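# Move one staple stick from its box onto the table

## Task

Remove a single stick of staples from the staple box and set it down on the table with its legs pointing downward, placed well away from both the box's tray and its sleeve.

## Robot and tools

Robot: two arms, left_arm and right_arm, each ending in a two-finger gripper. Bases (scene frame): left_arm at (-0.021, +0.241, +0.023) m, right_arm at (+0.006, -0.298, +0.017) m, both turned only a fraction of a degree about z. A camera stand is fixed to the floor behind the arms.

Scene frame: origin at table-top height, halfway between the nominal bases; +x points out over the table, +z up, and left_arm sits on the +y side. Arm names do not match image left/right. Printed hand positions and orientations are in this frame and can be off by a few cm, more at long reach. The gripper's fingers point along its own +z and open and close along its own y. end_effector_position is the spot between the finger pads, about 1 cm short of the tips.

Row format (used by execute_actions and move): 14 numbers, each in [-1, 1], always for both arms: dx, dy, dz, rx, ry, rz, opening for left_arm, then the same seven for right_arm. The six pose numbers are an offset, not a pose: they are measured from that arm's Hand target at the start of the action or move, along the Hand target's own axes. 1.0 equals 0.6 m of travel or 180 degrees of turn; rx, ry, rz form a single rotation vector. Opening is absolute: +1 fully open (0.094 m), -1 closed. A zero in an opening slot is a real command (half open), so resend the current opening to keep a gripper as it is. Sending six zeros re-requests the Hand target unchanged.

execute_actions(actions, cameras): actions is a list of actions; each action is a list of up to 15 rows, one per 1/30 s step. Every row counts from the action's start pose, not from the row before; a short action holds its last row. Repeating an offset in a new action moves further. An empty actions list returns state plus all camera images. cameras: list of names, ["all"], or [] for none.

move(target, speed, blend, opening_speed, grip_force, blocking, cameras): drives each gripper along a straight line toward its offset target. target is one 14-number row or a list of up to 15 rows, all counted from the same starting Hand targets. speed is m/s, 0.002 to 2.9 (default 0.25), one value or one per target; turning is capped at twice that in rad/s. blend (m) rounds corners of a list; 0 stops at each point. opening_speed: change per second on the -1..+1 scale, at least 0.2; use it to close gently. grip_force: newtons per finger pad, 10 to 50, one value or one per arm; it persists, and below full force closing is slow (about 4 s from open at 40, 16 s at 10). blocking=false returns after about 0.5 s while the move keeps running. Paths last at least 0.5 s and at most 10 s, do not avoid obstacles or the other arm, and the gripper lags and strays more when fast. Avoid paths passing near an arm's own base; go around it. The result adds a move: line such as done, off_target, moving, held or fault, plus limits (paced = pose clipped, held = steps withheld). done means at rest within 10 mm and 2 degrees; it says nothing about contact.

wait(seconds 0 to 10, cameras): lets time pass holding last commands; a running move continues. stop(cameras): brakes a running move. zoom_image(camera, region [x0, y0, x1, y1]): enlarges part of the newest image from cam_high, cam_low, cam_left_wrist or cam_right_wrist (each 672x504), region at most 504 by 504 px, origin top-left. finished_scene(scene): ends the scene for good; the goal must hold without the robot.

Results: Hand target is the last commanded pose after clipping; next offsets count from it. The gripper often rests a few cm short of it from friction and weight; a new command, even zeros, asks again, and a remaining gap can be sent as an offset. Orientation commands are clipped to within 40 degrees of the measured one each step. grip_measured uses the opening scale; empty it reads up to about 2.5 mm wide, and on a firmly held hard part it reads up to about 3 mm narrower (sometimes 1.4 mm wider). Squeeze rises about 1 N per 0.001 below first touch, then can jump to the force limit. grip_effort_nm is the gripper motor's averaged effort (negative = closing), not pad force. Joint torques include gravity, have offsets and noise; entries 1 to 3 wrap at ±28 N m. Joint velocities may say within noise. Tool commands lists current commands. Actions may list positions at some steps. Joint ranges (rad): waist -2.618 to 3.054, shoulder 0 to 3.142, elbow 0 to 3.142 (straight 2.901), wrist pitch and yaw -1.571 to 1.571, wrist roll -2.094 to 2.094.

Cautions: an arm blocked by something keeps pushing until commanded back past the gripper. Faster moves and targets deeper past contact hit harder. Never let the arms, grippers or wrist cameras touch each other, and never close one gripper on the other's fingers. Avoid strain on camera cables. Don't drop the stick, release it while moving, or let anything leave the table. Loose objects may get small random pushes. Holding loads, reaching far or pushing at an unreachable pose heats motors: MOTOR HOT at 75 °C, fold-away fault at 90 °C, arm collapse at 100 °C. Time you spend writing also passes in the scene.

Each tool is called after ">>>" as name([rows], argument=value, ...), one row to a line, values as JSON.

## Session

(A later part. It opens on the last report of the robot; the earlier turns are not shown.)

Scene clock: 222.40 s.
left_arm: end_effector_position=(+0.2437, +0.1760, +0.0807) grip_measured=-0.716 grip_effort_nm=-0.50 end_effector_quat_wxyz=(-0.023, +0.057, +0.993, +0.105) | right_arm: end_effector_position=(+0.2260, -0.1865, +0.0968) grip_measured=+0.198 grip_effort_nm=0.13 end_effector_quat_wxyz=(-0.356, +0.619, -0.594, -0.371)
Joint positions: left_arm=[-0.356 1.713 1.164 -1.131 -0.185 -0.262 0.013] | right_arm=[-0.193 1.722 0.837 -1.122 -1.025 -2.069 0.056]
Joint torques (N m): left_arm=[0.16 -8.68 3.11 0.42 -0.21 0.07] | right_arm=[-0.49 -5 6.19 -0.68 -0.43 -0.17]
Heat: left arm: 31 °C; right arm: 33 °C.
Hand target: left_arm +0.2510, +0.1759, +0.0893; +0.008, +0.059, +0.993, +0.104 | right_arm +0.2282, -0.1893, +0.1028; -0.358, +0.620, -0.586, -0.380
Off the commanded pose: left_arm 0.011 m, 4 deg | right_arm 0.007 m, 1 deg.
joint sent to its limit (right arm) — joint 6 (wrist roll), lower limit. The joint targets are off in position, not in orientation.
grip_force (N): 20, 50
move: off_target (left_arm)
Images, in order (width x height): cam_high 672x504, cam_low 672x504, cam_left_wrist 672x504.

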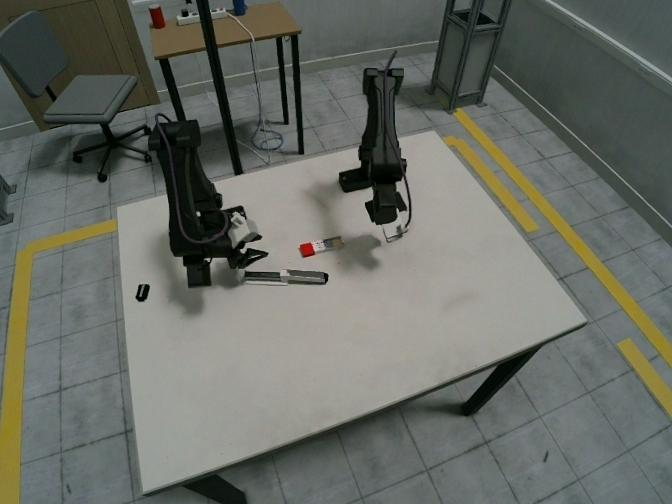

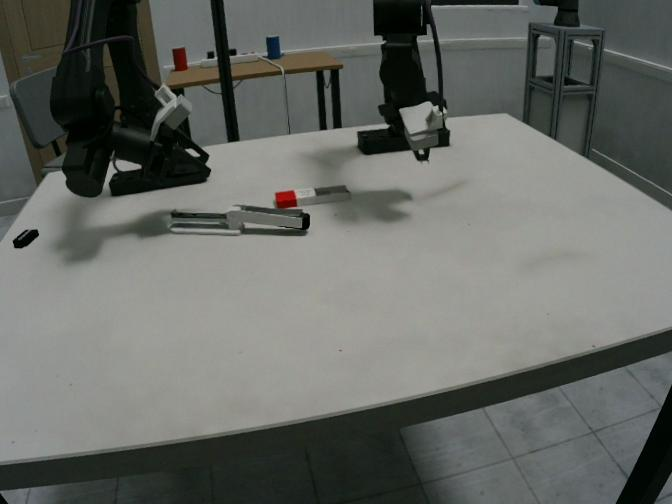

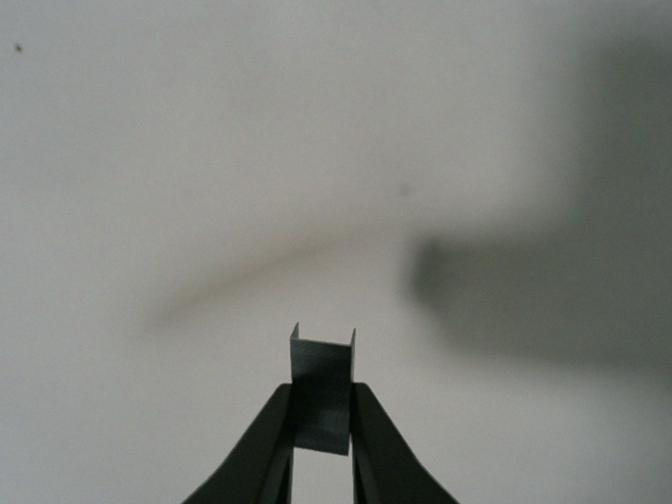

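>>> move([
  [0,-0.019,0.0897,0,0,0,-0.79,0,0,0,0,0,0,0.2],
  [0,-0.0227,0.107,0,0,0,-0.79,0,0,0,0,0,0,0.2],
], speed=[0.08,0.03], blend=[0.01,0], cameras=["cam_left_wrist","cam_low"])

>>> zoom_image(camera="cam_low", region=[370, 130, 470, 230])

Scene clock: 228.70 s.
left_arm: end_effector_position=(+0.2455, +0.1753, +0.0257) grip_measured=-0.716 grip_effort_nm=-0.50 end_effector_quat_wxyz=(-0.004, +0.056, +0.994, +0.099) | right_arm: end_effector_position=(+0.2260, -0.1865, +0.0968) grip_measured=+0.198 grip_effort_nm=0.12 end_effector_quat_wxyz=(-0.356, +0.619, -0.594, -0.371)
Joint positions: left_arm=[-0.356 1.771 0.998 -0.867 -0.185 -0.261 0.013] | right_arm=[-0.193 1.722 0.837 -1.122 -1.025 -2.069 0.056]
Joint torques (N m): left_arm=[0.14 -5.01 2.73 0.53 -0.24 0.09] | right_arm=[-0.46 -5.01 6.19 -0.68 -0.43 -0.17]
Heat: left arm: 31 °C; right arm: 33 °C.
Hand target: left_arm +0.2512, +0.1758, +0.0237; +0.008, +0.059, +0.993, +0.104 | right_arm +0.2282, -0.1893, +0.1028; -0.358, +0.620, -0.586, -0.380
Off the commanded pose: left_arm 0.006 m, 2 deg | right_arm 0.007 m, 1 deg.
joint sent to its limit (right arm) — joint 6 (wrist roll), lower limit. The joint targets are off in position, not in orientation.
grip_force (N): 20, 50
move: done; blend cut to 0.0053 m at target 1
Images, in order (width x height): cam_low 672x504, cam_left_wrist 672x504.

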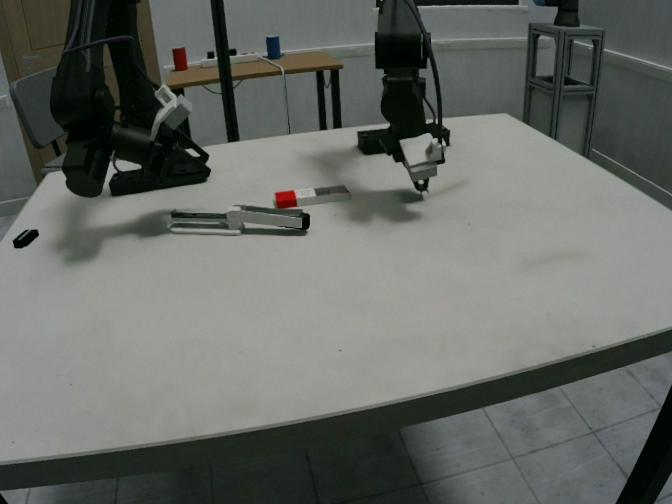

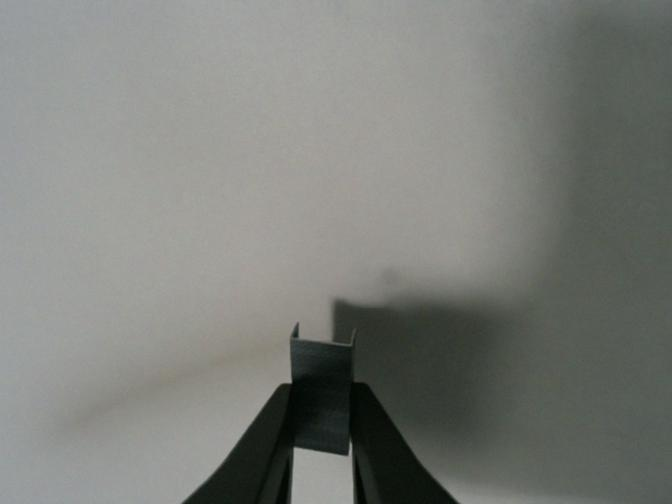

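Scaled by 5.040 from the camera's 672x504 image, which has a finer 960x720 frame.

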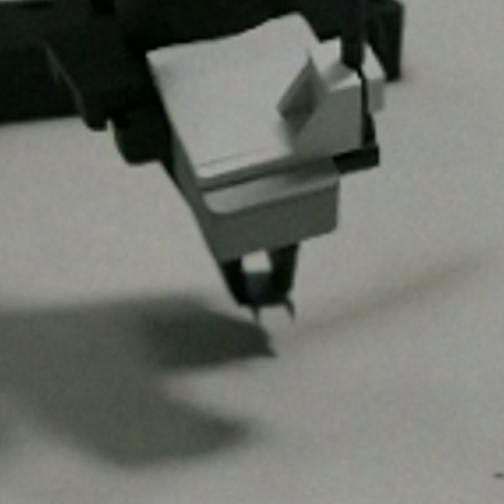

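>>> move(target=[0,-0.0035,0.0163,0,0,0,-0.79,0,0,0,0,0,0,0.2], speed=0.03, cameras=["cam_left_wrist","cam_low"])

>>> zoom_image(camera="cam_low", region=[370, 130, 470, 230])

Scene clock: 232.77 s.
left_arm: end_effector_position=(+0.2458, +0.1752, +0.0160) grip_measured=-0.716 grip_effort_nm=-0.50 end_effector_quat_wxyz=(-0.004, +0.056, +0.994, +0.099) | right_arm: end_effector_position=(+0.2260, -0.1865, +0.0968) grip_measured=+0.198 grip_effort_nm=0.13 end_effector_quat_wxyz=(-0.356, +0.619, -0.594, -0.371)
Joint positions: left_arm=[-0.356 1.793 0.98 -0.827 -0.185 -0.261 0.013] | right_arm=[-0.193 1.722 0.837 -1.122 -1.025 -2.069 0.056]
Joint torques (N m): left_arm=[0.25 -5.03 2.69 0.53 -0.19 0.09] | right_arm=[-0.47 -5 6.19 -0.69 -0.43 -0.17]
Heat: left arm: 31 °C; right arm: 33 °C.
Hand target: left_arm +0.2513, +0.1758, +0.0137; +0.008, +0.059, +0.993, +0.104 | right_arm +0.2282, -0.1893, +0.1028; -0.358, +0.620, -0.586, -0.380
Off the commanded pose: left_arm 0.006 m, 2 deg | right_arm 0.007 m, 1 deg.
joint sent to its limit (right arm) — joint 6 (wrist roll), lower limit. The joint targets are off in position, not in orientation.
grip_force (N): 20, 50
move: done
Images, in order (width x height): cam_low 672x504, cam_left_wrist 672x504.

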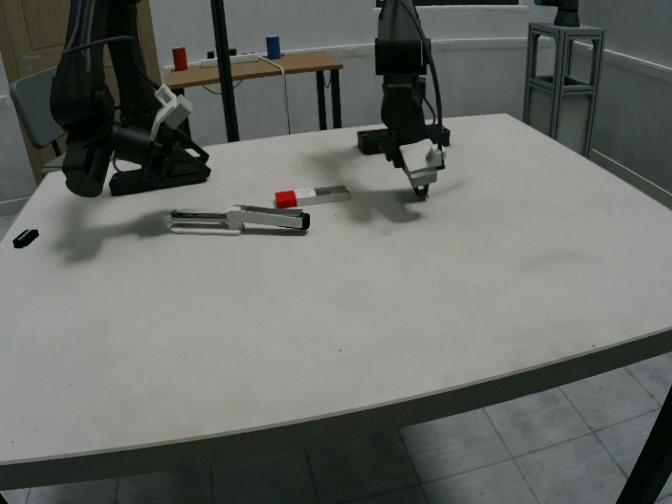

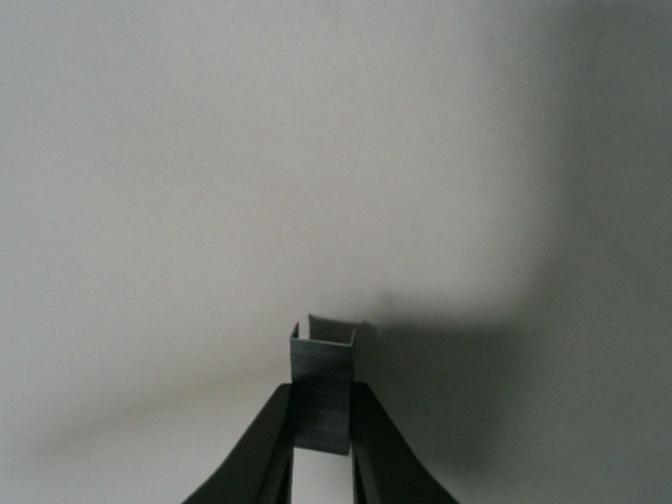

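Scaled by 5.040 from the camera's 672x504 image, which has a finer 960x720 frame.

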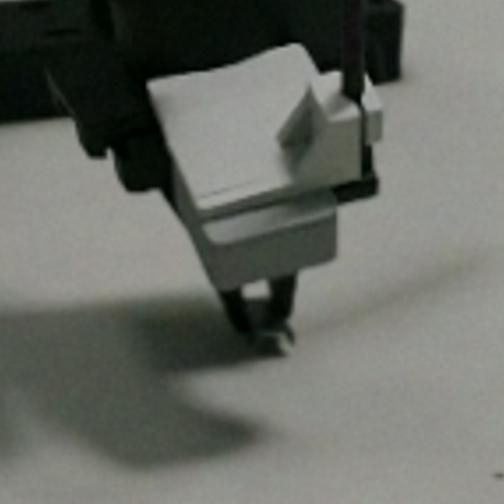

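>>> move(target=[0,-0.0014,0.0066,0,0,0,-0.79,0,0,0,0,0,0,0.2], speed=0.02)

>>> move(target=[0,-0.0009,0.0041,0,0,0,-0.79,0,0,0,0,0,0,0.2], speed=0.02, cameras=["cam_left_wrist","cam_low"])

>>> zoom_image(camera="cam_low", region=[370, 130, 470, 230])

Scene clock: 235.63 s.
left_arm: end_effector_position=(+0.2451, +0.1755, +0.0119) grip_measured=-0.716 grip_effort_nm=-0.50 end_effector_quat_wxyz=(-0.006, +0.056, +0.993, +0.099) | right_arm: end_effector_position=(+0.2260, -0.1865, +0.0968) grip_measured=+0.198 grip_effort_nm=0.12 end_effector_quat_wxyz=(-0.356, +0.619, -0.594, -0.371)
Joint positions: left_arm=[-0.356 1.802 0.972 -0.813 -0.185 -0.261 0.013] | right_arm=[-0.193 1.722 0.837 -1.122 -1.025 -2.069 0.056]
Joint torques (N m): left_arm=[0.27 -5.09 2.67 0.54 -0.16 0.08] | right_arm=[-0.44 -5.01 6.19 -0.68 -0.43 -0.17]
Heat: left arm: 31 °C; right arm: 33 °C.
Hand target: left_arm +0.2513, +0.1758, +0.0096; +0.008, +0.059, +0.993, +0.104 | right_arm +0.2282, -0.1893, +0.1028; -0.358, +0.620, -0.586, -0.380
Off the commanded pose: left_arm 0.007 m, 2 deg | right_arm 0.007 m, 1 deg.
joint sent to its limit (right arm) — joint 6 (wrist roll), lower limit. The joint targets are off in position, not in orientation.
grip_force (N): 20, 50
move: done

Scene clock: 236.63 s.
left_arm: end_effector_position=(+0.2458, +0.1752, +0.0119) grip_measured=-0.716 grip_effort_nm=-0.50 end_effector_quat_wxyz=(-0.004, +0.056, +0.994, +0.099) | right_arm: end_effector_position=(+0.2260, -0.1865, +0.0968) grip_measured=+0.198 grip_effort_nm=0.12 end_effector_quat_wxyz=(-0.356, +0.619, -0.594, -0.371)
Joint positions: left_arm=[-0.356 1.802 0.972 -0.81 -0.185 -0.261 0.013] | right_arm=[-0.193 1.722 0.837 -1.122 -1.025 -2.069 0.056]
Joint torques (N m): left_arm=[0.08 -4.66 2.32 0.64 -0.17 0.07] | right_arm=[-0.47 -5 6.19 -0.68 -0.43 -0.17]
Heat: left arm: 31 °C; right arm: 33 °C.
Hand target: left_arm +0.2513, +0.1758, +0.0071; +0.008, +0.059, +0.993, +0.104 | right_arm +0.2282, -0.1893, +0.1028; -0.358, +0.620, -0.586, -0.380
Off the commanded pose: left_arm 0.007 m, 2 deg | right_arm 0.007 m, 1 deg.
joint sent to its limit (right arm) — joint 6 (wrist roll), lower limit. The joint targets are off in position, not in orientation.
grip_force (N): 20, 50
move: done
Images, in order (width x height): cam_low 672x504, cam_left_wrist 672x504.

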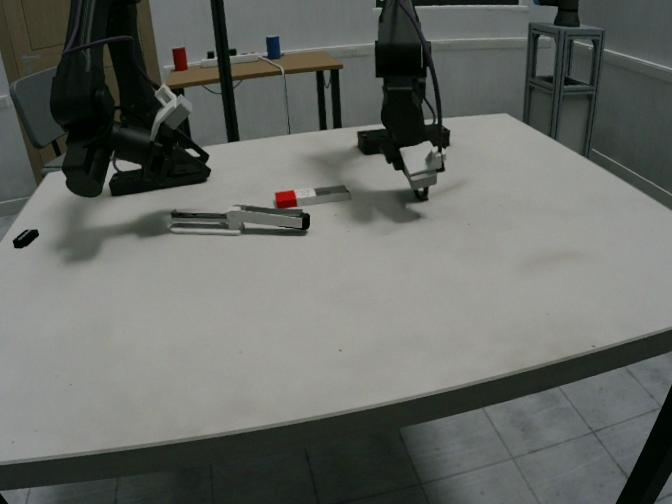

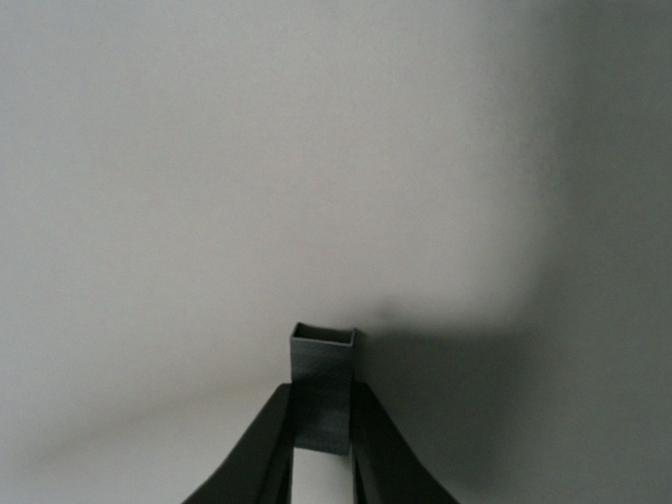

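Scaled by 5.040 from the camera's 672x504 image, which has a finer 960x720 frame.

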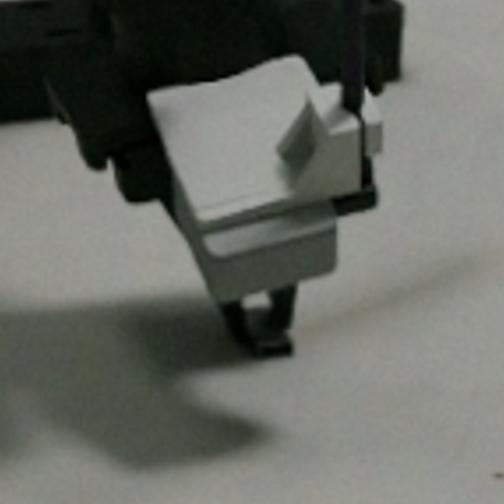

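Contact (z held at .0119). Release and retreat along the tool axis.

>>> move([
  [0,0,0,0,0,0,-0.79,0,0,0,0,0,0,0.2],
  [0,0,0,0,0,0,-0.6,0,0,0,0,0,0,0.2],
], speed=0.03, opening_speed=0.3, cameras=["cam_left_wrist"])

>>> move(target=[0,0,-0.15,0,0,0,-0.55,0,0,0,0,0,0,0.2], speed=0.08, cameras=["cam_left_wrist","cam_low","cam_high"])

>>> zoom_image(camera="cam_low", region=[370, 150, 450, 230])

Scene clock: 241.47 s.
left_arm: end_effector_position=(+0.2468, +0.1767, +0.0121) grip_measured=-0.603 grip_effort_nm=0.11 end_effector_quat_wxyz=(-0.002, +0.055, +0.993, +0.102) | right_arm: end_effector_position=(+0.2260, -0.1865, +0.0968) grip_measured=+0.198 grip_effort_nm=0.13 end_effector_quat_wxyz=(-0.356, +0.619, -0.594, -0.371)
Joint positions: left_arm=[-0.354 1.802 0.972 -0.808 -0.193 -0.261 0.019] | right_arm=[-0.193 1.722 0.837 -1.122 -1.025 -2.069 0.056]
Joint torques (N m): left_arm=[0.27 -4.67 2.39 0.63 -0.13 0.08] | right_arm=[-0.47 -5 6.2 -0.68 -0.43 -0.17]
Heat: left arm: 31 °C; right arm: 33 °C.
Hand target: left_arm +0.2513, +0.1758, +0.0071; +0.008, +0.059, +0.993, +0.104 | right_arm +0.2282, -0.1893, +0.1028; -0.358, +0.620, -0.586, -0.380
Off the commanded pose: left_arm 0.007 m, 1 deg | right_arm 0.007 m, 1 deg.
joint sent to its limit (right arm) — joint 6 (wrist roll), lower limit. The joint targets are off in position, not in orientation.
grip_force (N): 20, 50
move: done
Images, in order (width x height): cam_left_wrist 672x504.

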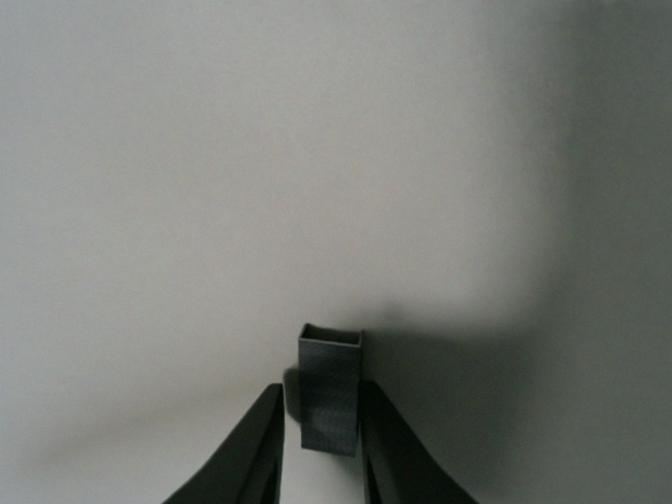

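Scene clock: 243.50 s.
left_arm: end_effector_position=(+0.2404, +0.1646, +0.0776) grip_measured=-0.552 grip_effort_nm=0.10 end_effector_quat_wxyz=(-0.021, +0.065, +0.991, +0.112) | right_arm: end_effector_position=(+0.2260, -0.1865, +0.0968) grip_measured=+0.198 grip_effort_nm=0.12 end_effector_quat_wxyz=(-0.356, +0.619, -0.594, -0.371)
Joint positions: left_arm=[-0.406 1.724 1.161 -1.126 -0.196 -0.297 0.021] | right_arm=[-0.193 1.722 0.837 -1.122 -1.025 -2.069 0.056]
Joint torques (N m): left_arm=[-0.84 -8.34 6.2 -0.03 -0.04 -0.18] | right_arm=[-0.47 -5 6.19 -0.68 -0.43 -0.16]
Heat: left arm: 31 °C; right arm: 33 °C.
Hand target: left_arm +0.2487, +0.1573, +0.0952; +0.008, +0.059, +0.993, +0.104 | right_arm +0.2282, -0.1893, +0.1028; -0.358, +0.620, -0.586, -0.380
Off the commanded pose: left_arm 0.021 m, 4 deg | right_arm 0.007 m, 1 deg.
joint sent to its limit (right arm) — joint 6 (wrist roll), lower limit. The joint targets are off in position, not in orientation.
grip_force (N): 20, 50
move: off_target (left_arm)
Images, in order (width x height): cam_high 672x504, cam_low 672x504, cam_left_wrist 672x504.

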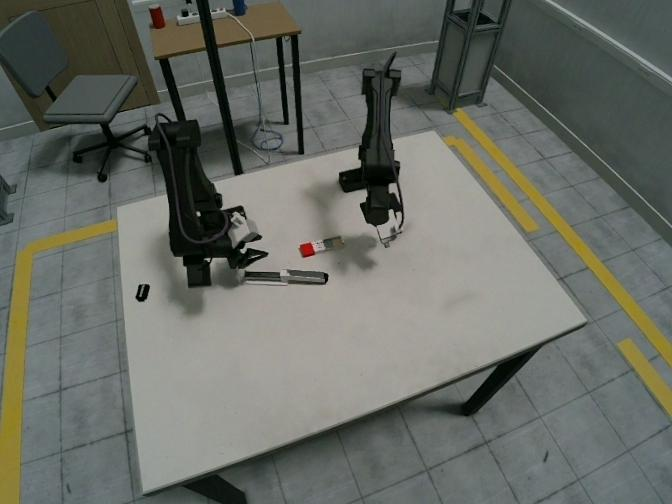

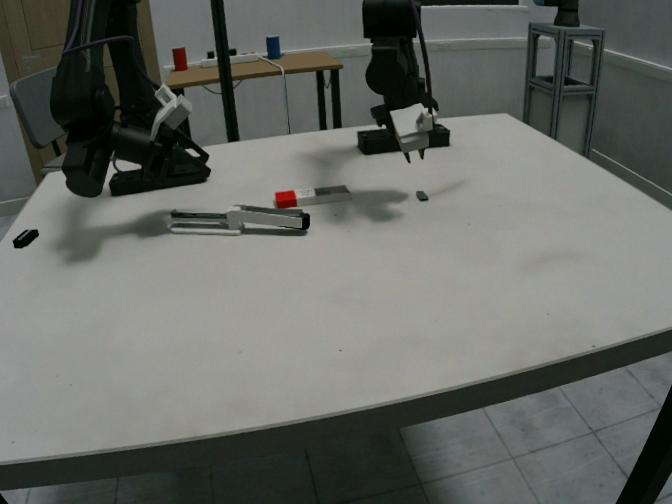

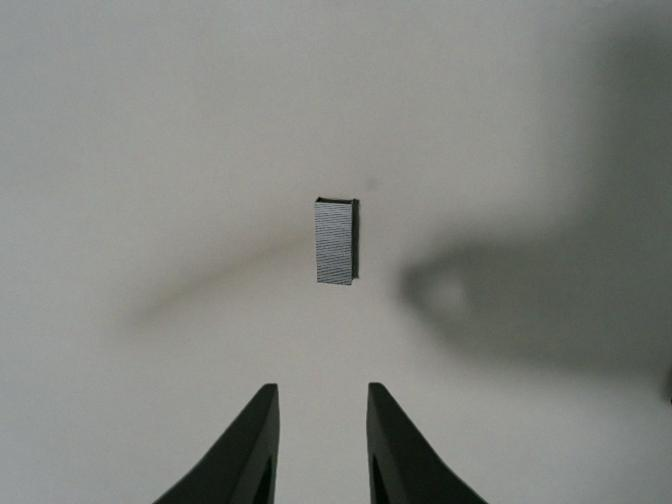

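Scaled by 6.300 from the camera's 672x504 image, which has a finer 960x720 frame.

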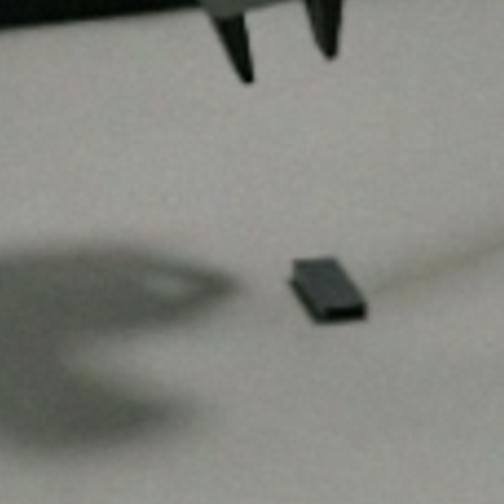

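>>> finished_scene(scene=2)

The scene is finished: the task was done.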